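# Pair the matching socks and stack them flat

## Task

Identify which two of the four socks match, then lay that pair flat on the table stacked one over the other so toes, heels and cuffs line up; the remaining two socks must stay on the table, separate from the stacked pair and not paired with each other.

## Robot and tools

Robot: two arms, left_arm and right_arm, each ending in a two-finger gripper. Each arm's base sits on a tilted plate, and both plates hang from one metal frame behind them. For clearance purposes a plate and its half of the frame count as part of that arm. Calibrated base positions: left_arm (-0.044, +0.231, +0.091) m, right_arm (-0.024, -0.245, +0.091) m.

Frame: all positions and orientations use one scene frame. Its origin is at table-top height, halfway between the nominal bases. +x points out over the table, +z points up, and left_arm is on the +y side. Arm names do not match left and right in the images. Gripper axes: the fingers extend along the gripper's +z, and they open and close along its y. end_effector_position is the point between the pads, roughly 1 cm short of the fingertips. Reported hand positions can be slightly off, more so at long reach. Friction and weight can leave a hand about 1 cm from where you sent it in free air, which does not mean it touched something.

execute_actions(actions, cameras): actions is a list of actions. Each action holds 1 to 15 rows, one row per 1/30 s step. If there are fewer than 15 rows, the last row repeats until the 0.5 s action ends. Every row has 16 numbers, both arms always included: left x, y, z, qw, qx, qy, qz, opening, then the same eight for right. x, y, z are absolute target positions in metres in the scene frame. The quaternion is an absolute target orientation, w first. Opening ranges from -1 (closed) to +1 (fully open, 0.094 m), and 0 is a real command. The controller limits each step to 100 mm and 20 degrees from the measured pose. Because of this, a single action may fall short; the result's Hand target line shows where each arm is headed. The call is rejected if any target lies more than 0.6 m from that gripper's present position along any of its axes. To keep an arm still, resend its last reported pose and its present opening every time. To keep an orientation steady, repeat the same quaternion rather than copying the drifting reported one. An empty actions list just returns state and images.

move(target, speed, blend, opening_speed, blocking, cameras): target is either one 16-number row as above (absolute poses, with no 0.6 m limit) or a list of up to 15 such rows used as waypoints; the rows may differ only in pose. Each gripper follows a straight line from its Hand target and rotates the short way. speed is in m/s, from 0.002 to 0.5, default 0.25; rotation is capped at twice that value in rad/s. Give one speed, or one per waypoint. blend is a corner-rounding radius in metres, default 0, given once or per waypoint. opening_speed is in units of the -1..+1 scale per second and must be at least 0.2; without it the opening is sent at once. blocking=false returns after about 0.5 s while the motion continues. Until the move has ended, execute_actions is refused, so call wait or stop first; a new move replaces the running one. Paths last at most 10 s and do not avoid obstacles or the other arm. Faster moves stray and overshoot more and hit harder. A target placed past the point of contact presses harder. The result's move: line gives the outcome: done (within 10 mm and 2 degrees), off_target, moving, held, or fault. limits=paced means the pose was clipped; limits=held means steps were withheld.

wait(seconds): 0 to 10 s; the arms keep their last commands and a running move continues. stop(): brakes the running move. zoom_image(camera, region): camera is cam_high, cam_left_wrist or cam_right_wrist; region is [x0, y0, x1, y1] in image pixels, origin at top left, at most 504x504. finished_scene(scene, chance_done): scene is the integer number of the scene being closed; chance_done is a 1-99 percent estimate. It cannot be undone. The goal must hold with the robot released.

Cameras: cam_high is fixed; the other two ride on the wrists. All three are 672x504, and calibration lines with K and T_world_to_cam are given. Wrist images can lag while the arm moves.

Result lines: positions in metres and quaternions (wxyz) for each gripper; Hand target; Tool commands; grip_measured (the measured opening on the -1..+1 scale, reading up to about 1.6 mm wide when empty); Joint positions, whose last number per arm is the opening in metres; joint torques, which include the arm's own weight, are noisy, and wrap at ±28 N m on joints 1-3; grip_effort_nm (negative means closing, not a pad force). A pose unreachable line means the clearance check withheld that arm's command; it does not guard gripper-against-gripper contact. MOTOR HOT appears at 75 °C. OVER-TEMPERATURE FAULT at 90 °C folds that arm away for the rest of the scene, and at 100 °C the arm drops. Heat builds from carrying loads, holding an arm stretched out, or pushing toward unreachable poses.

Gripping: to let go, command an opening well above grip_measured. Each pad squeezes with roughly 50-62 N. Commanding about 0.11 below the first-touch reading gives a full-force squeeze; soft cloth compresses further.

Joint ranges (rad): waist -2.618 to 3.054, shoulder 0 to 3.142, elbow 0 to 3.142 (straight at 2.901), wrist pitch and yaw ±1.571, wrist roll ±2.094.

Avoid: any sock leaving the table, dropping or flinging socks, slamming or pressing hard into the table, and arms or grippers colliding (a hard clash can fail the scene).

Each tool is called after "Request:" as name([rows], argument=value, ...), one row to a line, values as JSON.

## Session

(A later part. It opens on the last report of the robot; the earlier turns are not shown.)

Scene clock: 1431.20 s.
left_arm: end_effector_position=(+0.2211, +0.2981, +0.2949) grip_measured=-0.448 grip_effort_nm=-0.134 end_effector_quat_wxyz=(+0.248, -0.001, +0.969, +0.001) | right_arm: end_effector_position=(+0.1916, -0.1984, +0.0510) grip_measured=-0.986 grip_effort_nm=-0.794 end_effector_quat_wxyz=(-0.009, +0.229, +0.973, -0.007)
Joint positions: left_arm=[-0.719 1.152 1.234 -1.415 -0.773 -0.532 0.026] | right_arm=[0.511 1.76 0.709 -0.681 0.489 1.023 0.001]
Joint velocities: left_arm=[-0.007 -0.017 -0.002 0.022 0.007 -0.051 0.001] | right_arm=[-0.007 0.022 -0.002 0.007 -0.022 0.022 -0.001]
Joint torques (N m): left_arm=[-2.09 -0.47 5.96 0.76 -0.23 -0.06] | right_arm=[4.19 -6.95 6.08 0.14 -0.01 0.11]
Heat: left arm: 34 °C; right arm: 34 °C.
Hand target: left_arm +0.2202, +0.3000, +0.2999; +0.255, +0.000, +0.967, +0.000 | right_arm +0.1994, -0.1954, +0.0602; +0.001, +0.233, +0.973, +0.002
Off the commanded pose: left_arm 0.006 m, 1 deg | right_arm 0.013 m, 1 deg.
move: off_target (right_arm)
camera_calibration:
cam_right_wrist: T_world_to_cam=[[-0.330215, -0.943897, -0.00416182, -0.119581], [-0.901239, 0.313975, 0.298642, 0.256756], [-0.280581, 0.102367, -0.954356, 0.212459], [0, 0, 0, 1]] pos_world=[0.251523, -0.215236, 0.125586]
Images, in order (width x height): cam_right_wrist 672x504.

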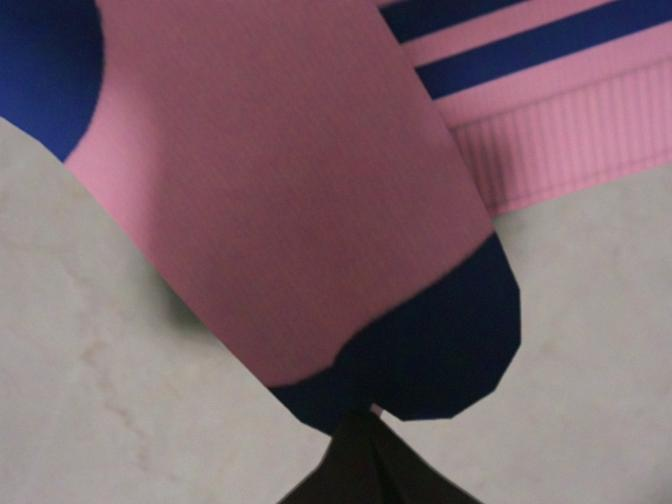

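Request:
move([
  [0.22,0.3,0.3,0.255,0,0.967,0,-0.45,0.18,-0.19,0.05,0,0.233,0.972,0,-1],
  [0.22,0.3,0.3,0.255,0,0.967,0,-0.45,0.17,-0.186,0.008,0,0.233,0.972,0,-1],
], speed=0.1, cameras=["cam_right_wrist"])

Request:
move(target=[0.22,0.3,0.3,0.255,0,0.967,0,-0.45,0.17,-0.186,0.008,0,0.233,0.972,0,-0.7], opening_speed=0.8, cameras=[])

Request:
move(target=[0.22,0.3,0.3,0.255,0,0.967,0,-0.45,0.18,-0.192,0.09,0,0.233,0.972,0,-0.7], cameras=["cam_right_wrist"])

Request:
zoom_image(camera="cam_right_wrist", region=[200, 200, 520, 460])

Scene clock: 1436.27 s.
left_arm: end_effector_position=(+0.2211, +0.2981, +0.2949) grip_measured=-0.448 grip_effort_nm=-0.125 end_effector_quat_wxyz=(+0.248, -0.001, +0.969, +0.001) | right_arm: end_effector_position=(+0.1702, -0.1870, +0.0150) grip_measured=-0.986 grip_effort_nm=-0.789 end_effector_quat_wxyz=(-0.006, +0.230, +0.973, -0.003)
Joint positions: left_arm=[-0.719 1.152 1.234 -1.415 -0.773 -0.532 0.026] | right_arm=[0.516 1.85 0.58 -0.451 0.487 1.025 0.001]
Joint velocities: left_arm=[0.002 -0.012 -0.017 -0.051 0.007 -0.051 0] | right_arm=[-0.022 0.012 -0.017 -0.051 0.037 -0.037 -0.001]
Joint torques (N m): left_arm=[-2.1 -0.46 5.82 0.75 -0.2 -0.06] | right_arm=[2.3 -3.54 2.32 1.02 0.06 -0.07]
Heat: left arm: 34 °C; right arm: 34 °C.
Hand target: left_arm +0.2202, +0.3000, +0.2999; +0.255, +0.000, +0.967, +0.000 | right_arm +0.1702, -0.1858, +0.0081; -0.001, +0.233, +0.972, -0.001
Off the commanded pose: left_arm 0.006 m, 1 deg | right_arm 0.007 m, 1 deg.
move: done
camera_calibration:
cam_right_wrist: T_world_to_cam=[[-0.332171, -0.943104, -0.014717, -0.115424], [-0.903451, 0.313645, 0.292237, 0.244995], [-0.270994, 0.110369, -0.956233, 0.170899], [0, 0, 0, 1]] pos_world=[0.229313, -0.20456, 0.0901237]
Images, in order (width x height): cam_right_wrist 672x504.

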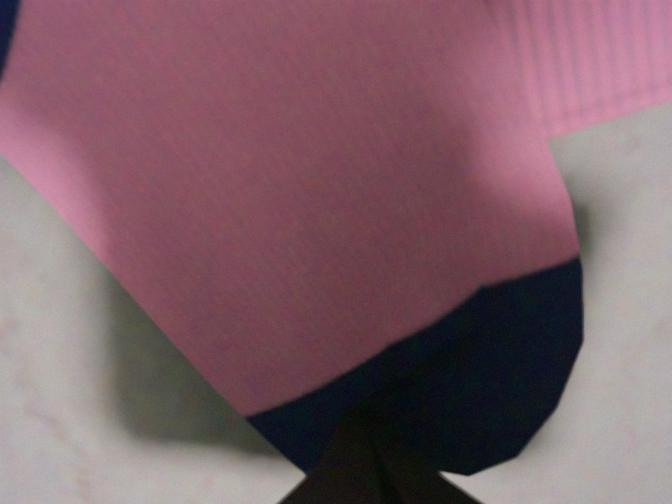

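Scene clock: 1436.97 s.
left_arm: end_effector_position=(+0.2211, +0.2981, +0.2949) grip_measured=-0.448 grip_effort_nm=-0.129 end_effector_quat_wxyz=(+0.248, -0.001, +0.969, +0.001) | right_arm: end_effector_position=(+0.1747, -0.1836, +0.0150) grip_measured=-0.702 grip_effort_nm=0.100 end_effector_quat_wxyz=(+0.001, +0.236, +0.972, +0.006)
Joint positions: left_arm=[-0.719 1.152 1.234 -1.415 -0.773 -0.532 0.026] | right_arm=[0.516 1.85 0.58 -0.426 0.483 1.024 0.014]
Joint velocities: left_arm=[-0.002 -0.007 -0.002 -0.037 -0.037 0.037 -0.001] | right_arm=[0.007 0.002 0.002 -0.022 0.022 0.037 0]
Joint torques (N m): left_arm=[-2.19 -0.46 5.91 0.79 -0.24 -0.08] | right_arm=[2.35 -3.86 2.21 0.76 0.09 -0.08]
Heat: left arm: 34 °C; right arm: 34 °C.
Hand target: left_arm +0.2202, +0.3000, +0.2999; +0.255, +0.000, +0.967, +0.000 | right_arm +0.1699, -0.1861, +0.0084; +0.000, +0.233, +0.972, +0.000
Off the commanded pose: left_arm 0.006 m, 1 deg | right_arm 0.009 m, 1 deg.
move: done
No camera images: "cameras" was empty.

Scene clock: 1438.30 s.
left_arm: end_effector_position=(+0.2211, +0.2981, +0.2949) grip_measured=-0.448 grip_effort_nm=-0.129 end_effector_quat_wxyz=(+0.248, -0.001, +0.969, +0.001) | right_arm: end_effector_position=(+0.1765, -0.1949, +0.0840) grip_measured=-0.702 grip_effort_nm=0.095 end_effector_quat_wxyz=(-0.004, +0.234, +0.972, -0.004)
Joint positions: left_arm=[-0.719 1.152 1.234 -1.415 -0.773 -0.532 0.026] | right_arm=[0.626 1.664 0.728 -0.841 0.472 1.154 0.014]
Joint velocities: left_arm=[-0.017 -0.012 -0.007 -0.007 -0.037 0.007 -0.001] | right_arm=[0.012 0.002 -0.007 0.007 -0.081 -0.022 0.001]
Joint torques (N m): left_arm=[-2.03 -0.61 5.89 0.83 -0.23 -0.06] | right_arm=[3.97 -5.23 6.17 0.17 -0.03 0.07]
Heat: left arm: 34 °C; right arm: 34 °C.
Hand target: left_arm +0.2202, +0.3000, +0.2999; +0.255, +0.000, +0.967, +0.000 | right_arm +0.1791, -0.1920, +0.0908; +0.000, +0.233, +0.972, +0.002
Off the commanded pose: left_arm 0.006 m, 1 deg | right_arm 0.008 m, 1 deg.
move: done
camera_calibration:
cam_right_wrist: T_world_to_cam=[[-0.338976, -0.940715, -0.0122388, -0.118207], [-0.902116, 0.321321, 0.287994, 0.234642], [-0.266988, 0.108664, -0.957554, 0.238465], [0, 0, 0, 1]] pos_world=[0.235272, -0.212507, 0.159321]
Images, in order (width x height): cam_right_wrist 672x504.

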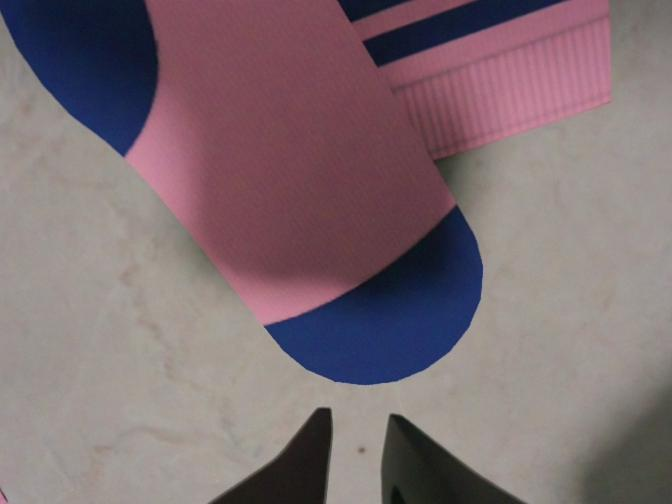

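Scaled by 1.575.

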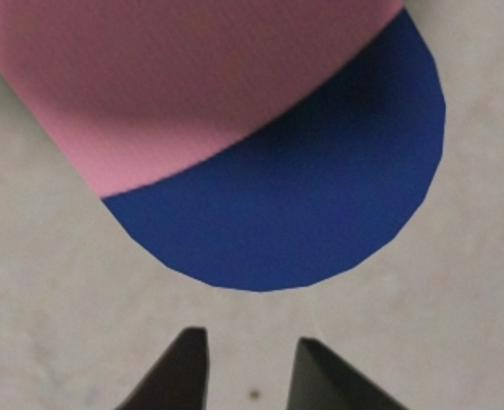

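Request:
move(target=[0.22,0.3,0.3,0.255,0,0.967,0,-0.45,0.30,-0.23,0.29,0.19,0,0.982,0,-0.2], cameras=["cam_high","cam_right_wrist"])

Request:
zoom_image(camera="cam_high", region=[220, 240, 400, 400])

Scene clock: 1442.80 s.
left_arm: end_effector_position=(+0.2211, +0.2981, +0.2949) grip_measured=-0.448 grip_effort_nm=-0.134 end_effector_quat_wxyz=(+0.248, -0.001, +0.969, +0.001) | right_arm: end_effector_position=(+0.2961, -0.2329, +0.2862) grip_measured=-0.202 grip_effort_nm=0.095 end_effector_quat_wxyz=(+0.184, +0.013, +0.983, +0.008)
Joint positions: left_arm=[-0.719 1.152 1.234 -1.415 -0.773 -0.532 0.026] | right_arm=[0.728 1.577 1.459 -1.349 0.681 0.625 0.037]
Joint velocities: left_arm=[0.012 -0.012 -0.012 -0.051 -0.022 -0.037 0.001] | right_arm=[0.007 0.007 -0.002 -0.022 0.051 -0.022 -0.001]
Joint torques (N m): left_arm=[-2.17 -0.43 5.97 0.77 -0.22 -0.08] | right_arm=[4.18 -3.29 7.35 0.73 0.27 -0.06]
Heat: left arm: 35 °C; right arm: 34 °C.
Hand target: left_arm +0.2202, +0.3000, +0.2999; +0.255, +0.000, +0.967, +0.000 | right_arm +0.2969, -0.2322, +0.2921; +0.189, +0.003, +0.982, +0.003
Off the commanded pose: left_arm 0.006 m, 1 deg | right_arm 0.006 m, 2 deg.
move: done
camera_calibration:
cam_right_wrist: T_world_to_cam=[[0.102849, -0.994685, 0.004875, -0.259265], [-0.991152, -0.102895, -0.0838506, 0.330447], [0.0839066, 0.00379209, -0.996466, 0.351013], [0, 0, 0, 1]] pos_world=[0.324736, -0.225217, 0.378744]
Images, in order (width x height): cam_high 672x504, cam_right_wrist 672x504.

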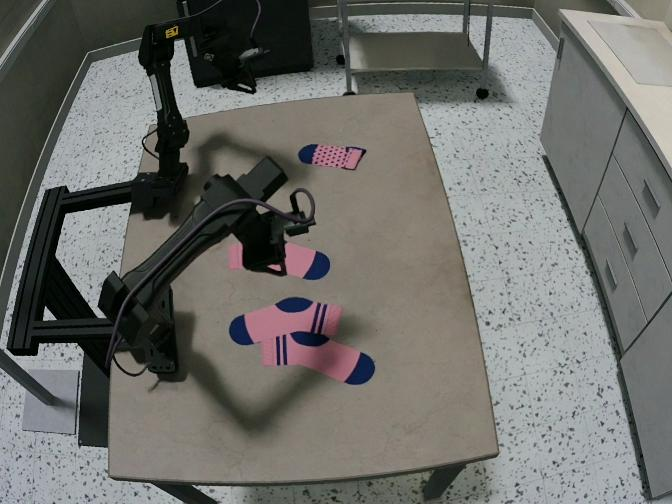

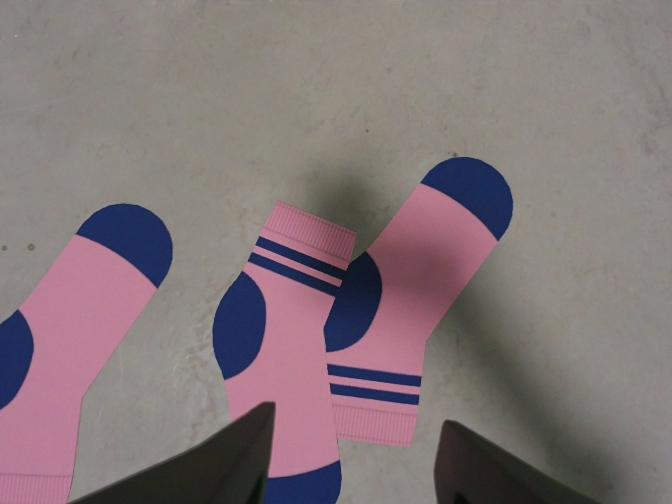

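Scaled by 2.800.

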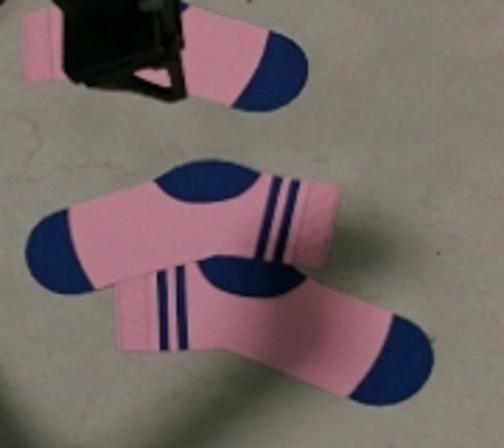

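Request:
move(target=[0.22,0.3,0.3,0.255,0,0.967,0,-0.45,0.362,-0.195,0.08,0,0.793,0.609,0,-0.2], cameras=["cam_right_wrist"])

Scene clock: 1455.20 s.
left_arm: end_effector_position=(+0.2211, +0.2981, +0.2949) grip_measured=-0.448 grip_effort_nm=-0.139 end_effector_quat_wxyz=(+0.248, -0.001, +0.969, +0.001) | right_arm: end_effector_position=(+0.3645, -0.2003, +0.0844) grip_measured=-0.202 grip_effort_nm=0.090 end_effector_quat_wxyz=(+0.001, +0.772, +0.635, +0.018)
Joint positions: left_arm=[-0.719 1.152 1.234 -1.415 -0.773 -0.532 0.026] | right_arm=[0.339 2.085 1.444 -0.93 0.496 2.099 0.037]
Joint velocities: left_arm=[0.007 -0.007 -0.012 0.007 0.007 0.022 0] | right_arm=[-0.002 -0.007 -0.017 0.007 -0.022 0.022 -0.001]
Joint torques (N m): left_arm=[-2.19 -0.55 5.87 0.76 -0.23 -0.09] | right_arm=[5.2 -8.23 5.18 0.55 -0.04 0.11]
Heat: left arm: 35 °C; right arm: 34 °C.
Hand target: left_arm +0.2202, +0.3000, +0.2999; +0.255, +0.000, +0.967, +0.000 | right_arm +0.3642, -0.1952, +0.0781; -0.002, +0.773, +0.634, +0.016
Off the commanded pose: left_arm 0.006 m, 1 deg | right_arm 0.007 m, 4 deg.
joint sent to its limit (right arm) — joint 6 (wrist roll), upper limit. The joint targets are off in orientation, not in position.
move: off_target (right_arm)
camera_calibration:
cam_right_wrist: T_world_to_cam=[[-0.996458, 0.0686833, -0.0485138, 0.385304], [0.05074, 0.951178, 0.304444, 0.183344], [0.0670555, 0.300904, -0.951294, 0.205841], [0, 0, 0, 1]] pos_world=[0.360834, -0.262795, 0.15869]
Images, in order (width x height): cam_right_wrist 672x504.

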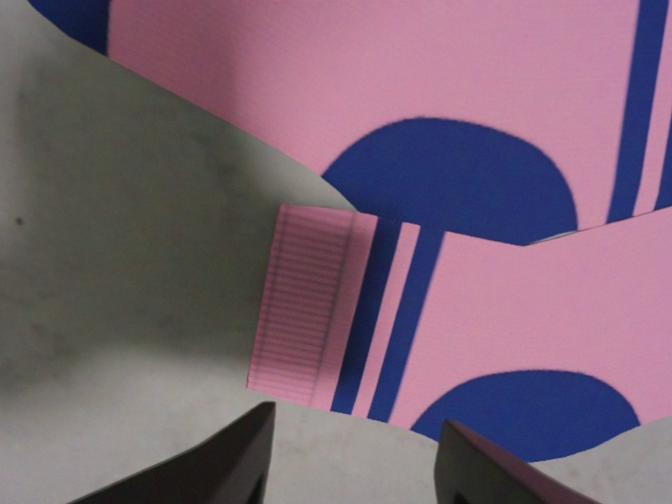

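Request:
move([
  [0.22,0.3,0.3,0.255,0,0.967,0,-0.45,0.378,-0.187,0.05,0,0.766,0.643,0,-0.2],
  [0.22,0.3,0.3,0.255,0,0.967,0,-0.45,0.375,-0.187,-0.010,0,0.766,0.643,0,-0.2],
], speed=[0.15,0.06], cameras=["cam_right_wrist"])

Scene clock: 1462.00 s.
left_arm: end_effector_position=(+0.2211, +0.2981, +0.2949) grip_measured=-0.448 grip_effort_nm=-0.134 end_effector_quat_wxyz=(+0.248, -0.001, +0.969, +0.001) | right_arm: end_effector_position=(+0.3821, -0.1893, +0.0168) grip_measured=-0.202 grip_effort_nm=0.085 end_effector_quat_wxyz=(-0.001, +0.765, +0.643, +0.011)
Joint positions: left_arm=[-0.719 1.152 1.234 -1.415 -0.773 -0.532 0.026] | right_arm=[0.268 2.262 1.46 -0.748 0.498 2.004 0.037]
Joint velocities: left_arm=[-0.007 0.002 0.002 0.051 -0.022 0.007 0.001] | right_arm=[-0.017 0.022 -0.017 -0.051 -0.051 -0.022 0]
Joint torques (N m): left_arm=[-2.25 -0.59 5.91 0.79 -0.2 -0.09] | right_arm=[4.04 -7.27 2.3 1.21 0.12 -0.07]
Heat: left arm: 35 °C; right arm: 34 °C.
Hand target: left_arm +0.2202, +0.3000, +0.2999; +0.255, +0.000, +0.967, +0.000 | right_arm +0.3742, -0.1877, -0.0089; +0.000, +0.766, +0.643, -0.002
Off the commanded pose: left_arm 0.006 m, 1 deg | right_arm 0.028 m, 1 deg.
move: off_target (right_arm)
camera_calibration:
cam_right_wrist: T_world_to_cam=[[-0.998237, 0.0467988, -0.0365064, 0.395118], [0.0338724, 0.954253, 0.297077, 0.199675], [0.0487391, 0.295316, -0.954156, 0.14309], [0, 0, 0, 1]] pos_world=[0.380684, -0.251288, 0.0916362]
Images, in order (width x height): cam_right_wrist 672x504.

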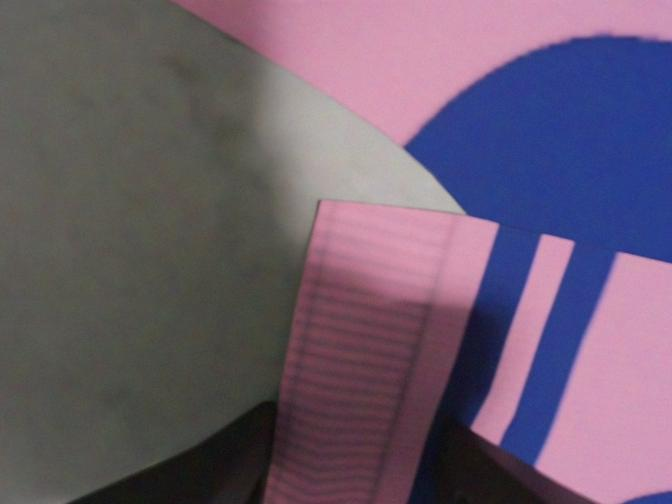

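Request:
move([
  [0.22,0.3,0.3,0.255,0,0.967,0,-0.45,0.369,-0.187,0.03,0,0.766,0.643,0,-0.2],
  [0.22,0.3,0.3,0.255,0,0.967,0,-0.45,0.368,-0.187,-0.010,0,0.766,0.643,0,-0.2],
], speed=[0.15,0.06], cameras=["cam_right_wrist"])

Request:
move(target=[0.22,0.3,0.3,0.255,0,0.967,0,-0.45,0.368,-0.187,-0.012,0,0.766,0.643,0,-1], opening_speed=0.8, cameras=["cam_right_wrist"])

Scene clock: 1467.13 s.
left_arm: end_effector_position=(+0.2211, +0.2981, +0.2949) grip_measured=-0.448 grip_effort_nm=-0.129 end_effector_quat_wxyz=(+0.248, -0.001, +0.969, +0.001) | right_arm: end_effector_position=(+0.3766, -0.1866, +0.0165) grip_measured=-0.202 grip_effort_nm=0.076 end_effector_quat_wxyz=(+0.003, +0.765, +0.644, +0.012)
Joint positions: left_arm=[-0.719 1.152 1.234 -1.415 -0.773 -0.532 0.026] | right_arm=[0.279 2.25 1.426 -0.725 0.504 2.011 0.037]
Joint velocities: left_arm=[0.017 -0.007 0.002 0.007 -0.022 0.066 -0.001] | right_arm=[0.007 -0.007 0.012 -0.022 -0.066 0.022 -0.001]
Joint torques (N m): left_arm=[-2.07 -0.68 5.94 0.78 -0.25 -0.08] | right_arm=[3.47 -7.71 1.89 1.18 0.05 -0.08]
Heat: left arm: 35 °C; right arm: 35 °C.
Hand target: left_arm +0.2202, +0.3000, +0.2999; +0.255, +0.000, +0.967, +0.000 | right_arm +0.3669, -0.1873, -0.0087; +0.000, +0.766, +0.643, -0.001
Off the commanded pose: left_arm 0.006 m, 1 deg | right_arm 0.028 m, 1 deg.
move: off_target (right_arm)
camera_calibration:
cam_right_wrist: T_world_to_cam=[[-0.998066, 0.0444955, -0.0434135, 0.389148], [0.0298279, 0.955477, 0.293555, 0.199176], [0.0545425, 0.291692, -0.954956, 0.139354], [0, 0, 0, 1]] pos_world=[0.374853, -0.248272, 0.0915022]
Images, in order (width x height): cam_right_wrist 672x504.

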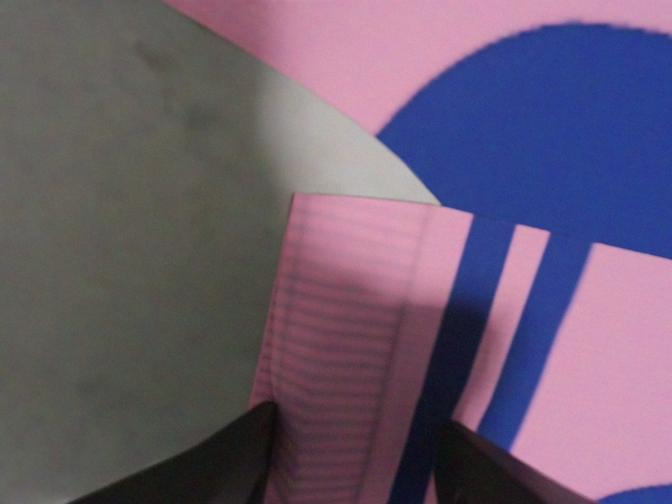

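Scene clock: 1468.33 s.
left_arm: end_effector_position=(+0.2211, +0.2981, +0.2949) grip_measured=-0.448 grip_effort_nm=-0.139 end_effector_quat_wxyz=(+0.248, -0.001, +0.969, +0.001) | right_arm: end_effector_position=(+0.3744, -0.1843, +0.0164) grip_measured=-0.953 grip_effort_nm=-0.999 end_effector_quat_wxyz=(-0.005, +0.762, +0.647, +0.015)
Joint positions: left_arm=[-0.719 1.152 1.234 -1.415 -0.773 -0.532 0.026] | right_arm=[0.279 2.248 1.422 -0.726 0.488 2.006 0.002]
Joint velocities: left_arm=[0.002 0.002 0.007 0.007 -0.051 0.037 0] | right_arm=[-0.007 -0.002 -0.017 -0.037 -0.037 -0.007 -0.001]
Joint torques (N m): left_arm=[-2.11 -0.58 5.85 0.83 -0.2 -0.06] | right_arm=[3.28 -7.24 2 1.24 0.21 -0.07]
Heat: left arm: 35 °C; right arm: 35 °C.
Hand target: left_arm +0.2202, +0.3000, +0.2999; +0.255, +0.000, +0.967, +0.000 | right_arm +0.3665, -0.1875, -0.0105; -0.001, +0.766, +0.643, -0.001
Off the commanded pose: left_arm 0.006 m, 1 deg | right_arm 0.029 m, 2 deg.
move: off_target (right_arm)
camera_calibration:
cam_right_wrist: T_world_to_cam=[[-0.998626, 0.0378749, -0.0362042, 0.385732], [0.0249565, 0.951405, 0.30693, 0.197891], [0.0460698, 0.305604, -0.951043, 0.144394], [0, 0, 0, 1]] pos_world=[0.373612, -0.247012, 0.0905509]
Images, in order (width x height): cam_right_wrist 672x504.

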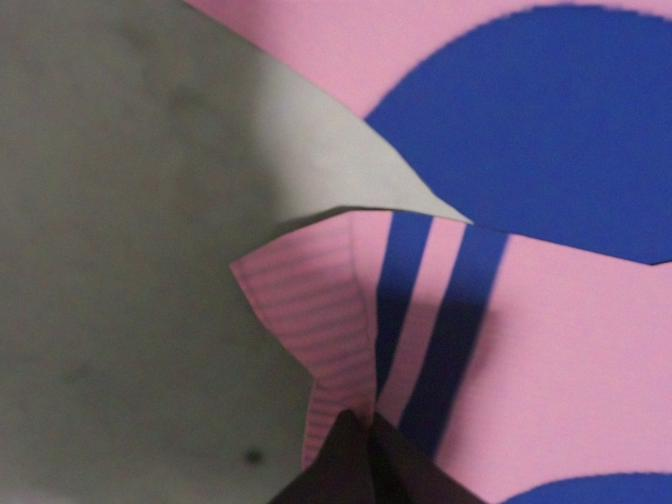

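Request:
move([
  [0.22,0.3,0.3,0.255,0,0.967,0,-0.45,0.38,-0.19,0.12,0,0.766,0.643,0,-1],
  [0.22,0.3,0.3,0.255,0,0.967,0,-0.45,0.44,-0.25,0.265,0.1042,0.635,0.757,0.1162,-1],
], speed=0.15, cameras=["cam_high","cam_right_wrist"])

Request:
zoom_image(camera="cam_high", region=[240, 220, 440, 400])

Scene clock: 1478.13 s.
left_arm: end_effector_position=(+0.2211, +0.2981, +0.2949) grip_measured=-0.448 grip_effort_nm=-0.134 end_effector_quat_wxyz=(+0.248, -0.001, +0.969, +0.001) | right_arm: end_effector_position=(+0.4378, -0.2482, +0.2468) grip_measured=-0.957 grip_effort_nm=-1.048 end_effector_quat_wxyz=(+0.089, +0.642, +0.754, +0.106)
Joint positions: left_arm=[-0.719 1.152 1.234 -1.415 -0.773 -0.532 0.026] | right_arm=[0.399 2.031 2.02 -1.316 0.553 1.672 0.002]
Joint velocities: left_arm=[0.012 0.007 -0.007 -0.037 -0.081 0.007 0] | right_arm=[-0.007 -0.002 -0.002 -0.022 -0.007 0.037 0.001]
Joint torques (N m): left_arm=[-2.09 -0.5 5.9 0.81 -0.26 -0.07] | right_arm=[6.86 -11.93 7.66 0.63 0.13 -0.08]
Heat: left arm: 35 °C; right arm: 36 °C.
Hand target: left_arm +0.2202, +0.3000, +0.2999; +0.255, +0.000, +0.967, +0.000 | right_arm +0.4366, -0.2513, +0.2663; +0.102, +0.637, +0.755, +0.119
Off the commanded pose: left_arm 0.006 m, 1 deg | right_arm 0.018 m, 2 deg.
move: off_target (right_arm)
camera_calibration:
cam_right_wrist: T_world_to_cam=[[-0.916039, -0.274876, -0.292088, 0.409146], [-0.347917, 0.9069, 0.237669, 0.355782], [0.199565, 0.319337, -0.92639, 0.310255], [0, 0, 0, 1]] pos_world=[0.43666, -0.30927, 0.322365]
Images, in order (width x height): cam_high 672x504, cam_right_wrist 672x504.

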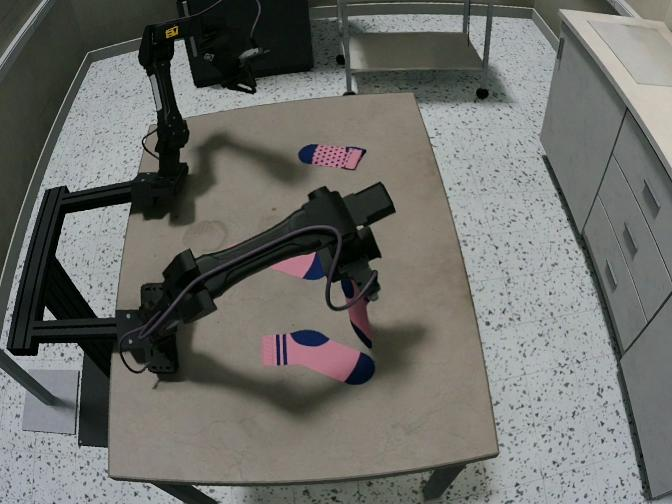

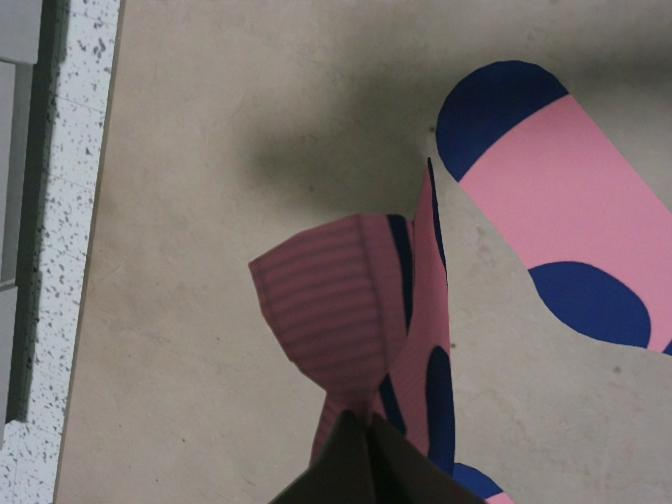

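Scaled by 2.520.

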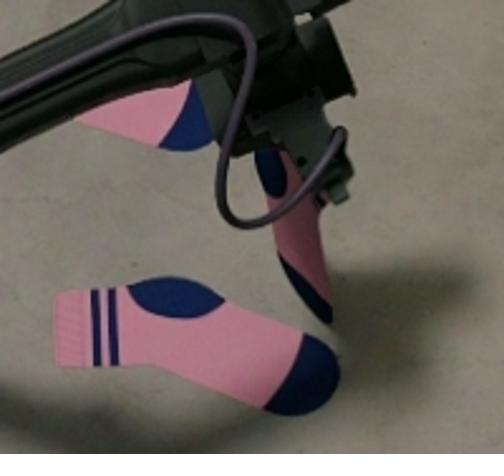

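Request:
move(target=[0.22,0.3,0.3,0.255,0,0.967,0,-0.45,0.515,-0.335,0.275,0.2132,0.677,0.689,0.1467,-1], speed=0.12, cameras=["cam_high","cam_right_wrist"])

Request:
zoom_image(camera="cam_high", region=[260, 240, 460, 420])

Scene clock: 1482.13 s.
left_arm: end_effector_position=(+0.2211, +0.2981, +0.2949) grip_measured=-0.448 grip_effort_nm=-0.134 end_effector_quat_wxyz=(+0.248, -0.001, +0.969, +0.001) | right_arm: end_effector_position=(+0.5064, -0.3325, +0.2680) grip_measured=-0.957 grip_effort_nm=-1.048 end_effector_quat_wxyz=(+0.199, +0.677, +0.694, +0.140)
Joint positions: left_arm=[-0.719 1.152 1.234 -1.415 -0.773 -0.532 0.026] | right_arm=[0.255 2.031 2.147 -1.112 0.638 1.487 0.002]
Joint velocities: left_arm=[-0.012 -0.012 -0.002 0.022 0.007 0.022 0] | right_arm=[0.002 -0.002 -0.002 0.007 0.022 0.066 0.001]
Joint torques (N m): left_arm=[-2.03 -0.42 5.82 0.79 -0.19 -0.07] | right_arm=[5.45 -10.11 7.92 1.36 0.16 -0.11]
Heat: left arm: 35 °C; right arm: 37 °C.
Hand target: left_arm +0.2202, +0.3000, +0.2999; +0.255, +0.000, +0.967, +0.000 | right_arm +0.5129, -0.3362, +0.2759; +0.212, +0.678, +0.688, +0.146
Off the commanded pose: left_arm 0.006 m, 1 deg | right_arm 0.011 m, 2 deg.
move: off_target (right_arm)
camera_calibration:
cam_right_wrist: T_world_to_cam=[[-0.867097, -0.170638, -0.468002, 0.512009], [-0.247366, 0.962974, 0.107201, 0.453733], [0.432381, 0.208722, -0.877201, 0.175257], [0, 0, 0, 1]] pos_world=[0.480422, -0.386144, 0.344716]
Images, in order (width x height): cam_high 672x504, cam_right_wrist 672x504.

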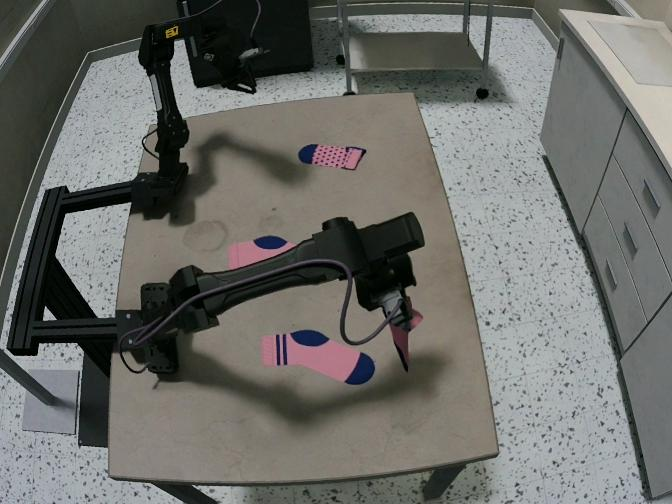

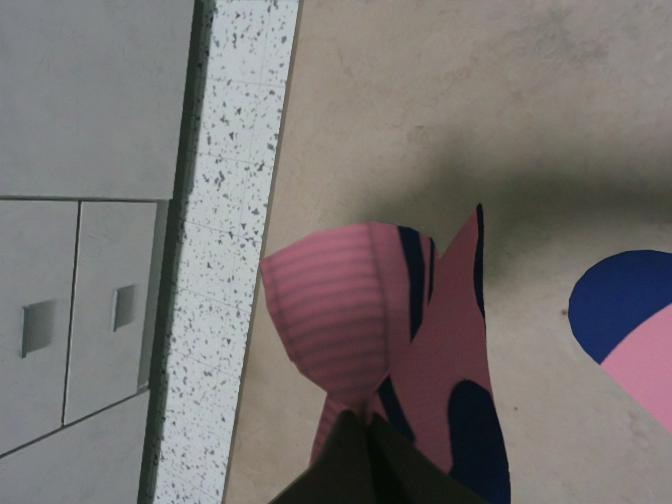

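Scaled by 2.520.

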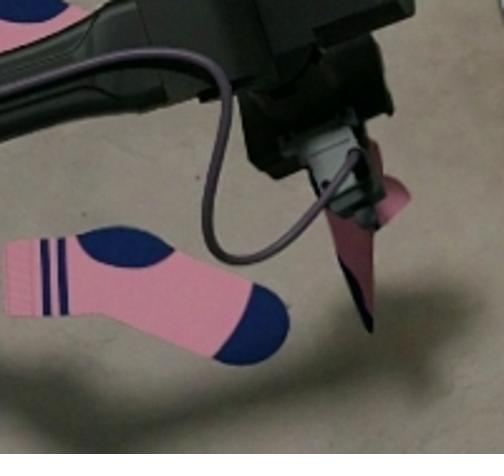

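Request:
move([
  [0.22,0.3,0.3,0.255,0,0.967,0,-0.45,0.515,-0.337,0.225,0.2132,0.677,0.689,0.1467,-1],
  [0.22,0.3,0.3,0.255,0,0.967,0,-0.45,0.468,-0.33,0.19,0.1431,0.69,0.702,0.0984,-1],
  [0.22,0.3,0.3,0.255,0,0.967,0,-0.45,0.388,-0.312,0.15,0.1,0.685,0.716,0.06,-1],
  [0.22,0.3,0.3,0.255,0,0.967,0,-0.45,0.318,-0.294,0.10,0.05,0.685,0.727,0.03,-1],
  [0.22,0.3,0.3,0.255,0,0.967,0,-0.45,0.248,-0.272,0.045,0,0.675,0.738,0,-1],
], speed=0.1, blend=0.015, cameras=["cam_high","cam_right_wrist"])

Request:
zoom_image(camera="cam_high", region=[240, 260, 440, 420])

Scene clock: 1493.20 s.
left_arm: end_effector_position=(+0.2211, +0.2981, +0.2949) grip_measured=-0.448 grip_effort_nm=-0.139 end_effector_quat_wxyz=(+0.248, -0.001, +0.969, +0.001) | right_arm: end_effector_position=(+0.2529, -0.2698, +0.0413) grip_measured=-0.957 grip_effort_nm=-1.053 end_effector_quat_wxyz=(+0.001, +0.665, +0.747, -0.009)
Joint positions: left_arm=[-0.719 1.152 1.234 -1.415 -0.773 -0.532 0.026] | right_arm=[0.184 1.723 0.84 -0.656 0.519 1.638 0.002]
Joint velocities: left_arm=[-0.017 -0.032 -0.007 -0.066 -0.022 0.022 -0.001] | right_arm=[-0.017 -0.012 -0.007 0.037 0.007 0.037 0]
Joint torques (N m): left_arm=[-2.21 -0.62 5.83 0.78 -0.23 -0.07] | right_arm=[2.99 -8.16 3.23 0.48 -0.03 0.09]
Heat: left arm: 35 °C; right arm: 37 °C.
Hand target: left_arm +0.2202, +0.3000, +0.2999; +0.255, +0.000, +0.967, +0.000 | right_arm +0.2527, -0.2709, +0.0422; +0.004, +0.672, +0.740, -0.003
Off the commanded pose: left_arm 0.006 m, 1 deg | right_arm 0.007 m, 2 deg.
move: done
camera_calibration:
cam_right_wrist: T_world_to_cam=[[-0.970861, -0.239526, -0.00753967, 0.185471], [-0.232566, 0.934126, 0.270781, 0.336636], [-0.0578161, 0.264644, -0.962611, 0.215507], [0, 0, 0, 1]] pos_world=[0.270816, -0.327068, 0.117693]
Images, in order (width x height): cam_high 672x504, cam_right_wrist 672x504.

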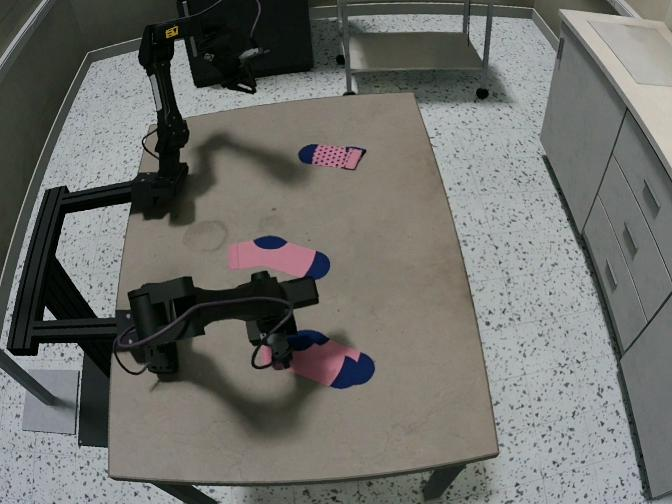

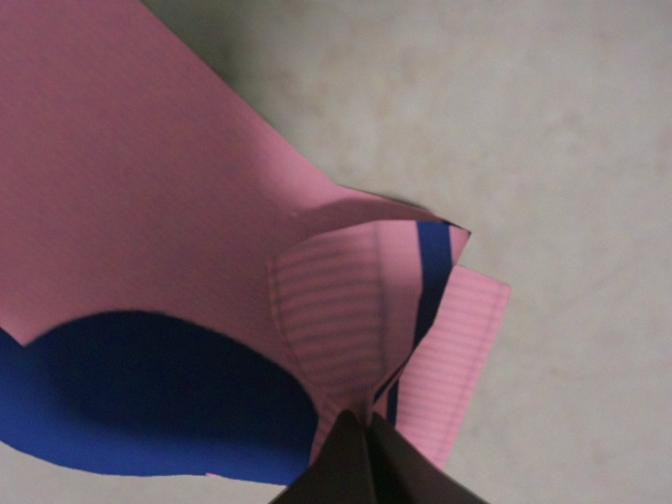

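Scaled by 2.520.

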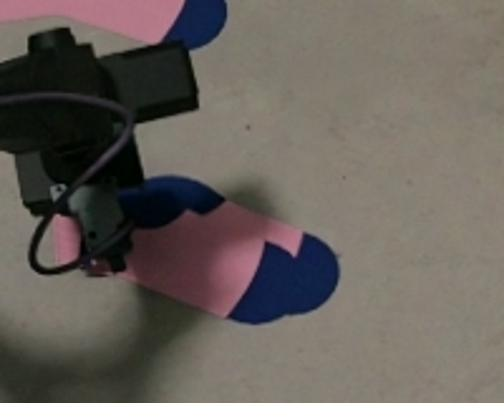

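Request:
move([
  [0.22,0.3,0.3,0.255,0,0.967,0,-0.45,0.318,-0.285,0.11,0.05,0.685,0.727,0.03,-1],
  [0.22,0.3,0.3,0.255,0,0.967,0,-0.45,0.40,-0.30,0.22,0.1,0.685,0.716,0.06,-1],
  [0.22,0.3,0.3,0.255,0,0.967,0,-0.45,0.435,-0.305,0.28,0.1431,0.69,0.702,0.0984,-1],
  [0.22,0.3,0.3,0.255,0,0.967,0,-0.45,0.51,-0.323,0.275,0.2132,0.677,0.689,0.1467,-1],
], speed=0.13, blend=0.015, cameras=["cam_high","cam_right_wrist"])

Request:
zoom_image(camera="cam_high", region=[240, 240, 440, 420])

Scene clock: 1506.47 s.
left_arm: end_effector_position=(+0.2211, +0.2981, +0.2949) grip_measured=-0.448 grip_effort_nm=-0.125 end_effector_quat_wxyz=(+0.248, -0.001, +0.969, +0.001) | right_arm: end_effector_position=(+0.4967, -0.3240, +0.2757) grip_measured=-0.957 grip_effort_nm=-1.048 end_effector_quat_wxyz=(+0.201, +0.681, +0.689, +0.146)
Joint positions: left_arm=[-0.719 1.152 1.234 -1.415 -0.773 -0.532 0.026] | right_arm=[0.287 1.991 2.092 -1.104 0.653 1.527 0.002]
Joint velocities: left_arm=[0.012 0.017 -0.012 -0.007 -0.037 -0.051 -0.001] | right_arm=[0.007 -0.002 -0.017 -0.007 0.022 -0.007 -0.001]
Joint torques (N m): left_arm=[-2.18 -0.54 5.97 0.78 -0.22 -0.05] | right_arm=[5.18 -8.46 8.05 1.42 0.13 -0.11]
Heat: left arm: 35 °C; right arm: 36 °C.
Hand target: left_arm +0.2202, +0.3000, +0.2999; +0.255, +0.000, +0.967, +0.000 | right_arm +0.5048, -0.3239, +0.2779; +0.210, +0.681, +0.686, +0.149
Off the commanded pose: left_arm 0.006 m, 1 deg | right_arm 0.013 m, 1 deg.
move: off_target (right_arm)
camera_calibration:
cam_right_wrist: T_world_to_cam=[[-0.863349, -0.157362, -0.479444, 0.514304], [-0.238288, 0.96466, 0.112475, 0.436838], [0.444801, 0.211351, -0.870335, 0.177248], [0, 0, 0, 1]] pos_world=[0.469277, -0.37793, 0.351712]
Images, in order (width x height): cam_high 672x504, cam_right_wrist 672x504.

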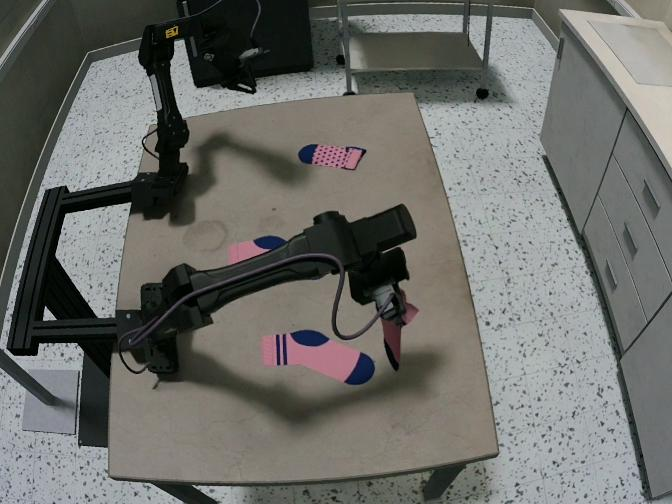

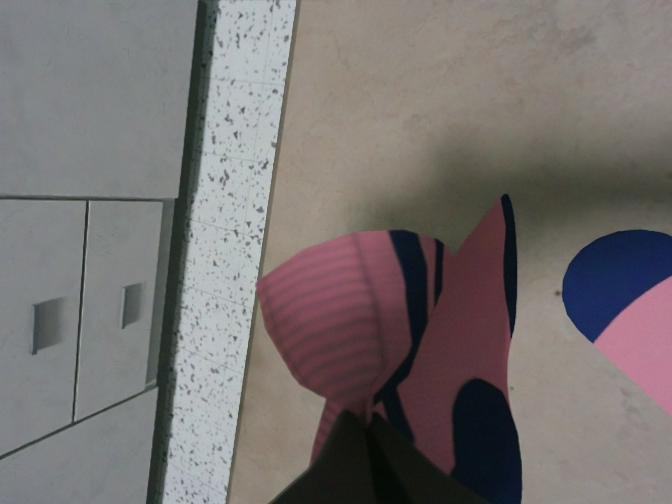

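Scaled by 2.520.

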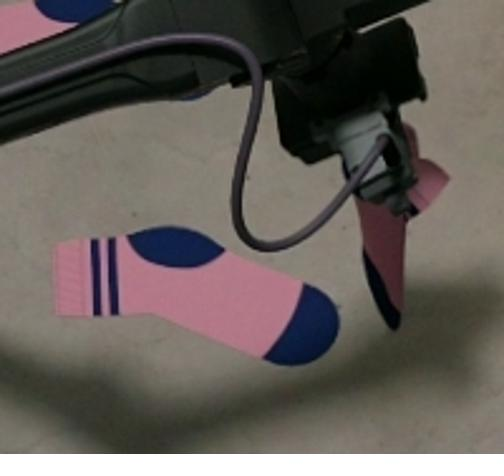

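Request:
move([
  [0.22,0.3,0.3,0.255,0,0.967,0,-0.45,0.51,-0.324,0.21,0.2132,0.677,0.689,0.1467,-1],
  [0.22,0.3,0.3,0.255,0,0.967,0,-0.45,0.472,-0.32,0.178,0.1431,0.69,0.702,0.0984,-1],
  [0.22,0.3,0.3,0.255,0,0.967,0,-0.45,0.395,-0.304,0.143,0.1,0.685,0.716,0.06,-1],
  [0.22,0.3,0.3,0.255,0,0.967,0,-0.45,0.32,-0.286,0.098,0.05,0.685,0.727,0.03,-1],
  [0.22,0.3,0.3,0.255,0,0.967,0,-0.45,0.248,-0.266,0.045,0,0.675,0.738,0,-1],
], speed=0.1, blend=0.015, cameras=["cam_high","cam_right_wrist"])

Request:
zoom_image(camera="cam_high", region=[240, 260, 440, 420])

Scene clock: 1514.70 s.
left_arm: end_effector_position=(+0.2211, +0.2981, +0.2949) grip_measured=-0.448 grip_effort_nm=-0.129 end_effector_quat_wxyz=(+0.248, -0.001, +0.969, +0.001) | right_arm: end_effector_position=(+0.2517, -0.2670, +0.0386) grip_measured=-0.957 grip_effort_nm=-1.048 end_effector_quat_wxyz=(-0.002, +0.669, +0.743, -0.013)
Joint positions: left_arm=[-0.719 1.152 1.234 -1.415 -0.773 -0.532 0.026] | right_arm=[0.189 1.741 0.843 -0.656 0.52 1.66 0.002]
Joint velocities: left_arm=[0.007 -0.002 -0.017 -0.007 -0.007 -0.007 -0.001] | right_arm=[0.012 0.002 0.002 0.081 0.037 0.007 0]
Joint torques (N m): left_arm=[-2.17 -0.58 5.81 0.77 -0.21 -0.08] | right_arm=[4.18 -8.57 3.19 0.49 -0.03 0.1]
Heat: left arm: 35 °C; right arm: 36 °C.
Hand target: left_arm +0.2202, +0.3000, +0.2999; +0.255, +0.000, +0.967, +0.000 | right_arm +0.2527, -0.2650, +0.0421; +0.004, +0.672, +0.740, -0.003
Off the commanded pose: left_arm 0.006 m, 1 deg | right_arm 0.007 m, 2 deg.
move: done
camera_calibration:
cam_right_wrist: T_world_to_cam=[[-0.973282, -0.229597, 0.00262192, 0.187801], [-0.220349, 0.93717, 0.270479, 0.33219], [-0.0645583, 0.262675, -0.962722, 0.213276], [0, 0, 0, 1]] pos_world=[0.26975, -0.324222, 0.114982]
Images, in order (width x height): cam_high 672x504, cam_right_wrist 672x504.

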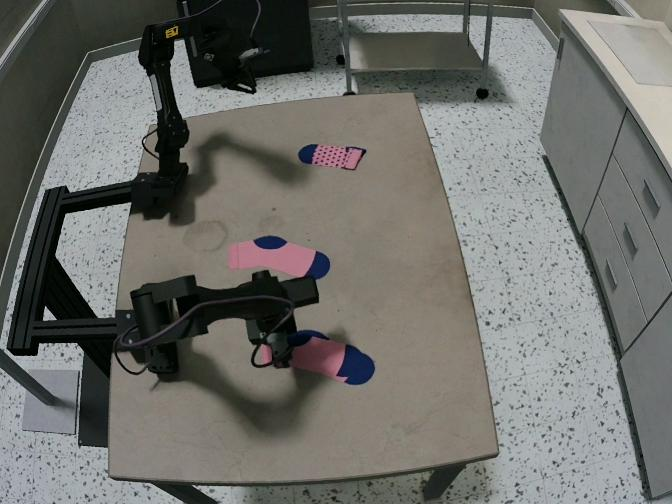

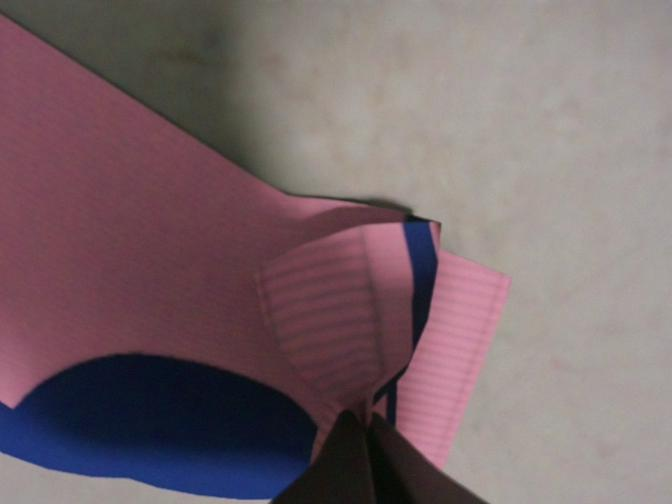

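Scaled by 2.520.

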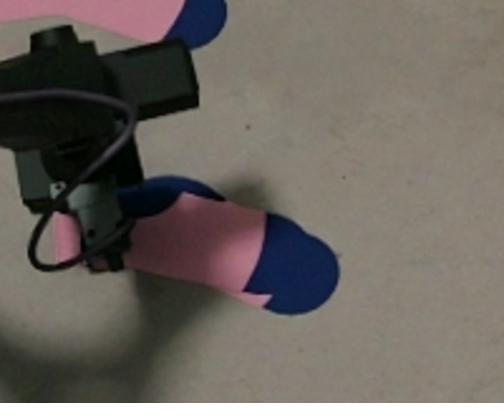

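Request:
move([
  [0.22,0.3,0.3,0.255,0,0.967,0,-0.45,0.318,-0.285,0.11,0.05,0.685,0.727,0.03,-1],
  [0.22,0.3,0.3,0.255,0,0.967,0,-0.45,0.40,-0.305,0.22,0.1,0.685,0.716,0.06,-1],
  [0.22,0.3,0.3,0.255,0,0.967,0,-0.45,0.435,-0.31,0.28,0.1431,0.69,0.702,0.0984,-1],
  [0.22,0.3,0.3,0.255,0,0.967,0,-0.45,0.525,-0.331,0.275,0.2132,0.677,0.689,0.1467,-1],
], speed=0.13, blend=0.015, cameras=[])

Request:
move([
  [0.22,0.3,0.3,0.255,0,0.967,0,-0.45,0.525,-0.332,0.2,0.2132,0.677,0.689,0.1467,-1],
  [0.22,0.3,0.3,0.255,0,0.967,0,-0.45,0.485,-0.328,0.17,0.1431,0.69,0.702,0.0984,-1],
  [0.22,0.3,0.3,0.255,0,0.967,0,-0.45,0.405,-0.31,0.138,0.1,0.685,0.716,0.06,-1],
  [0.22,0.3,0.3,0.255,0,0.967,0,-0.45,0.325,-0.289,0.095,0.05,0.685,0.727,0.03,-1],
  [0.22,0.3,0.3,0.255,0,0.967,0,-0.45,0.248,-0.266,0.045,0,0.675,0.738,0,-1],
], speed=0.1, blend=0.015, cameras=["cam_high","cam_right_wrist"])

Request:
zoom_image(camera="cam_high", region=[240, 260, 440, 420])

Scene clock: 1523.47 s.
left_arm: end_effector_position=(+0.2211, +0.2981, +0.2949) grip_measured=-0.448 grip_effort_nm=-0.134 end_effector_quat_wxyz=(+0.248, -0.001, +0.969, +0.001) | right_arm: end_effector_position=(+0.5118, -0.3335, +0.2767) grip_measured=-0.958 grip_effort_nm=-1.048 end_effector_quat_wxyz=(+0.203, +0.682, +0.688, +0.145)
Joint positions: left_arm=[-0.719 1.152 1.234 -1.415 -0.773 -0.532 0.026] | right_arm=[0.261 2.061 2.221 -1.147 0.644 1.501 0.002]
Joint velocities: left_arm=[-0.027 -0.002 -0.002 -0.007 0.007 -0.037 0] | right_arm=[-0.022 -0.007 0.007 0.037 -0.051 0.007 0.001]
Joint torques (N m): left_arm=[-2.17 -0.35 5.83 0.81 -0.22 -0.06] | right_arm=[5.45 -8.96 7.95 1.42 0.08 -0.04]
Heat: left arm: 35 °C; right arm: 36 °C.
Hand target: left_arm +0.2202, +0.3000, +0.2999; +0.255, +0.000, +0.967, +0.000 | right_arm +0.5196, -0.3321, +0.2779; +0.210, +0.681, +0.686, +0.148
Off the commanded pose: left_arm 0.006 m, 1 deg | right_arm 0.014 m, 1 deg.
move: off_target (right_arm)
No camera images: "cameras" was empty.

Scene clock: 1528.57 s.
left_arm: end_effector_position=(+0.2211, +0.2981, +0.2949) grip_measured=-0.448 grip_effort_nm=-0.134 end_effector_quat_wxyz=(+0.248, -0.001, +0.969, +0.001) | right_arm: end_effector_position=(+0.2511, -0.2679, +0.0371) grip_measured=-0.958 grip_effort_nm=-1.053 end_effector_quat_wxyz=(-0.004, +0.670, +0.742, -0.015)
Joint positions: left_arm=[-0.719 1.152 1.234 -1.415 -0.773 -0.532 0.026] | right_arm=[0.184 1.745 0.844 -0.656 0.52 1.659 0.002]
Joint velocities: left_arm=[-0.002 0.007 0.007 -0.007 -0.066 -0.022 0.001] | right_arm=[-0.012 -0.032 -0.007 0.066 0.095 0.051 0]
Joint torques (N m): left_arm=[-2.13 -0.53 5.78 0.77 -0.23 -0.08] | right_arm=[4.68 -8.92 3.17 0.5 -0.03 0.11]
Heat: left arm: 35 °C; right arm: 37 °C.
Hand target: left_arm +0.2202, +0.3000, +0.2999; +0.255, +0.000, +0.967, +0.000 | right_arm +0.2530, -0.2649, +0.0423; +0.004, +0.672, +0.740, -0.002
Off the commanded pose: left_arm 0.006 m, 1 deg | right_arm 0.009 m, 2 deg.
move: done
camera_calibration:
cam_right_wrist: T_world_to_cam=[[-0.973852, -0.227034, 0.00820778, 0.187668], [-0.216386, 0.937971, 0.270902, 0.332485], [-0.0692028, 0.262043, -0.962572, 0.213074], [0, 0, 0, 1]] pos_world=[0.269451, -0.325089, 0.113488]
Images, in order (width x height): cam_high 672x504, cam_right_wrist 672x504.

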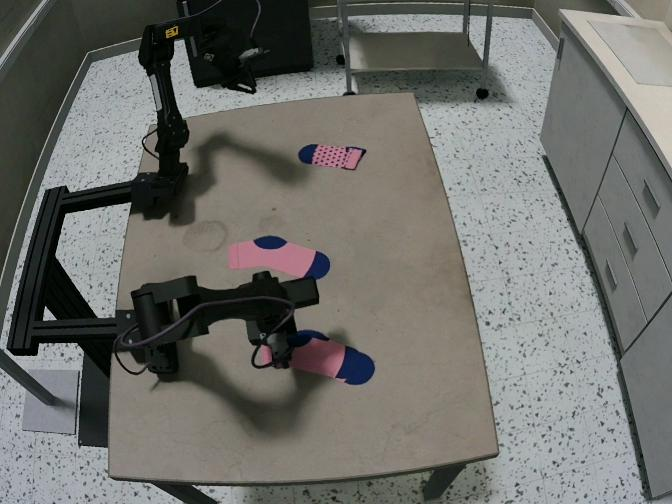

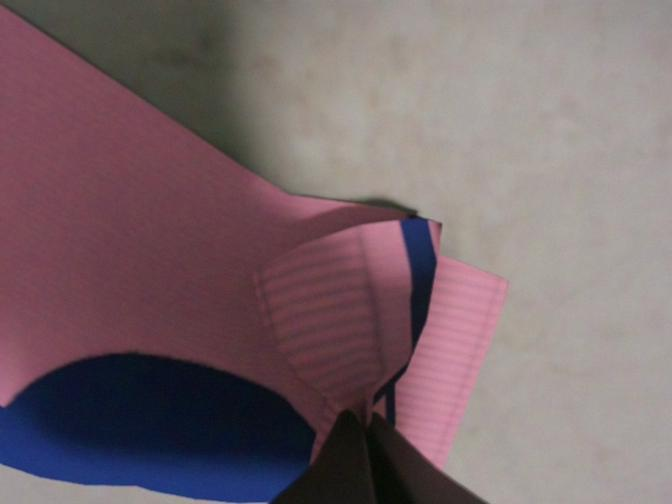

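Scaled by 2.520.

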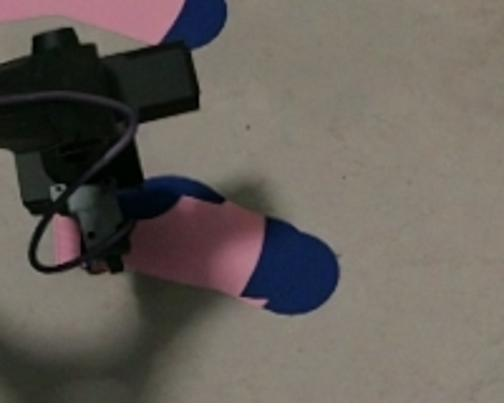

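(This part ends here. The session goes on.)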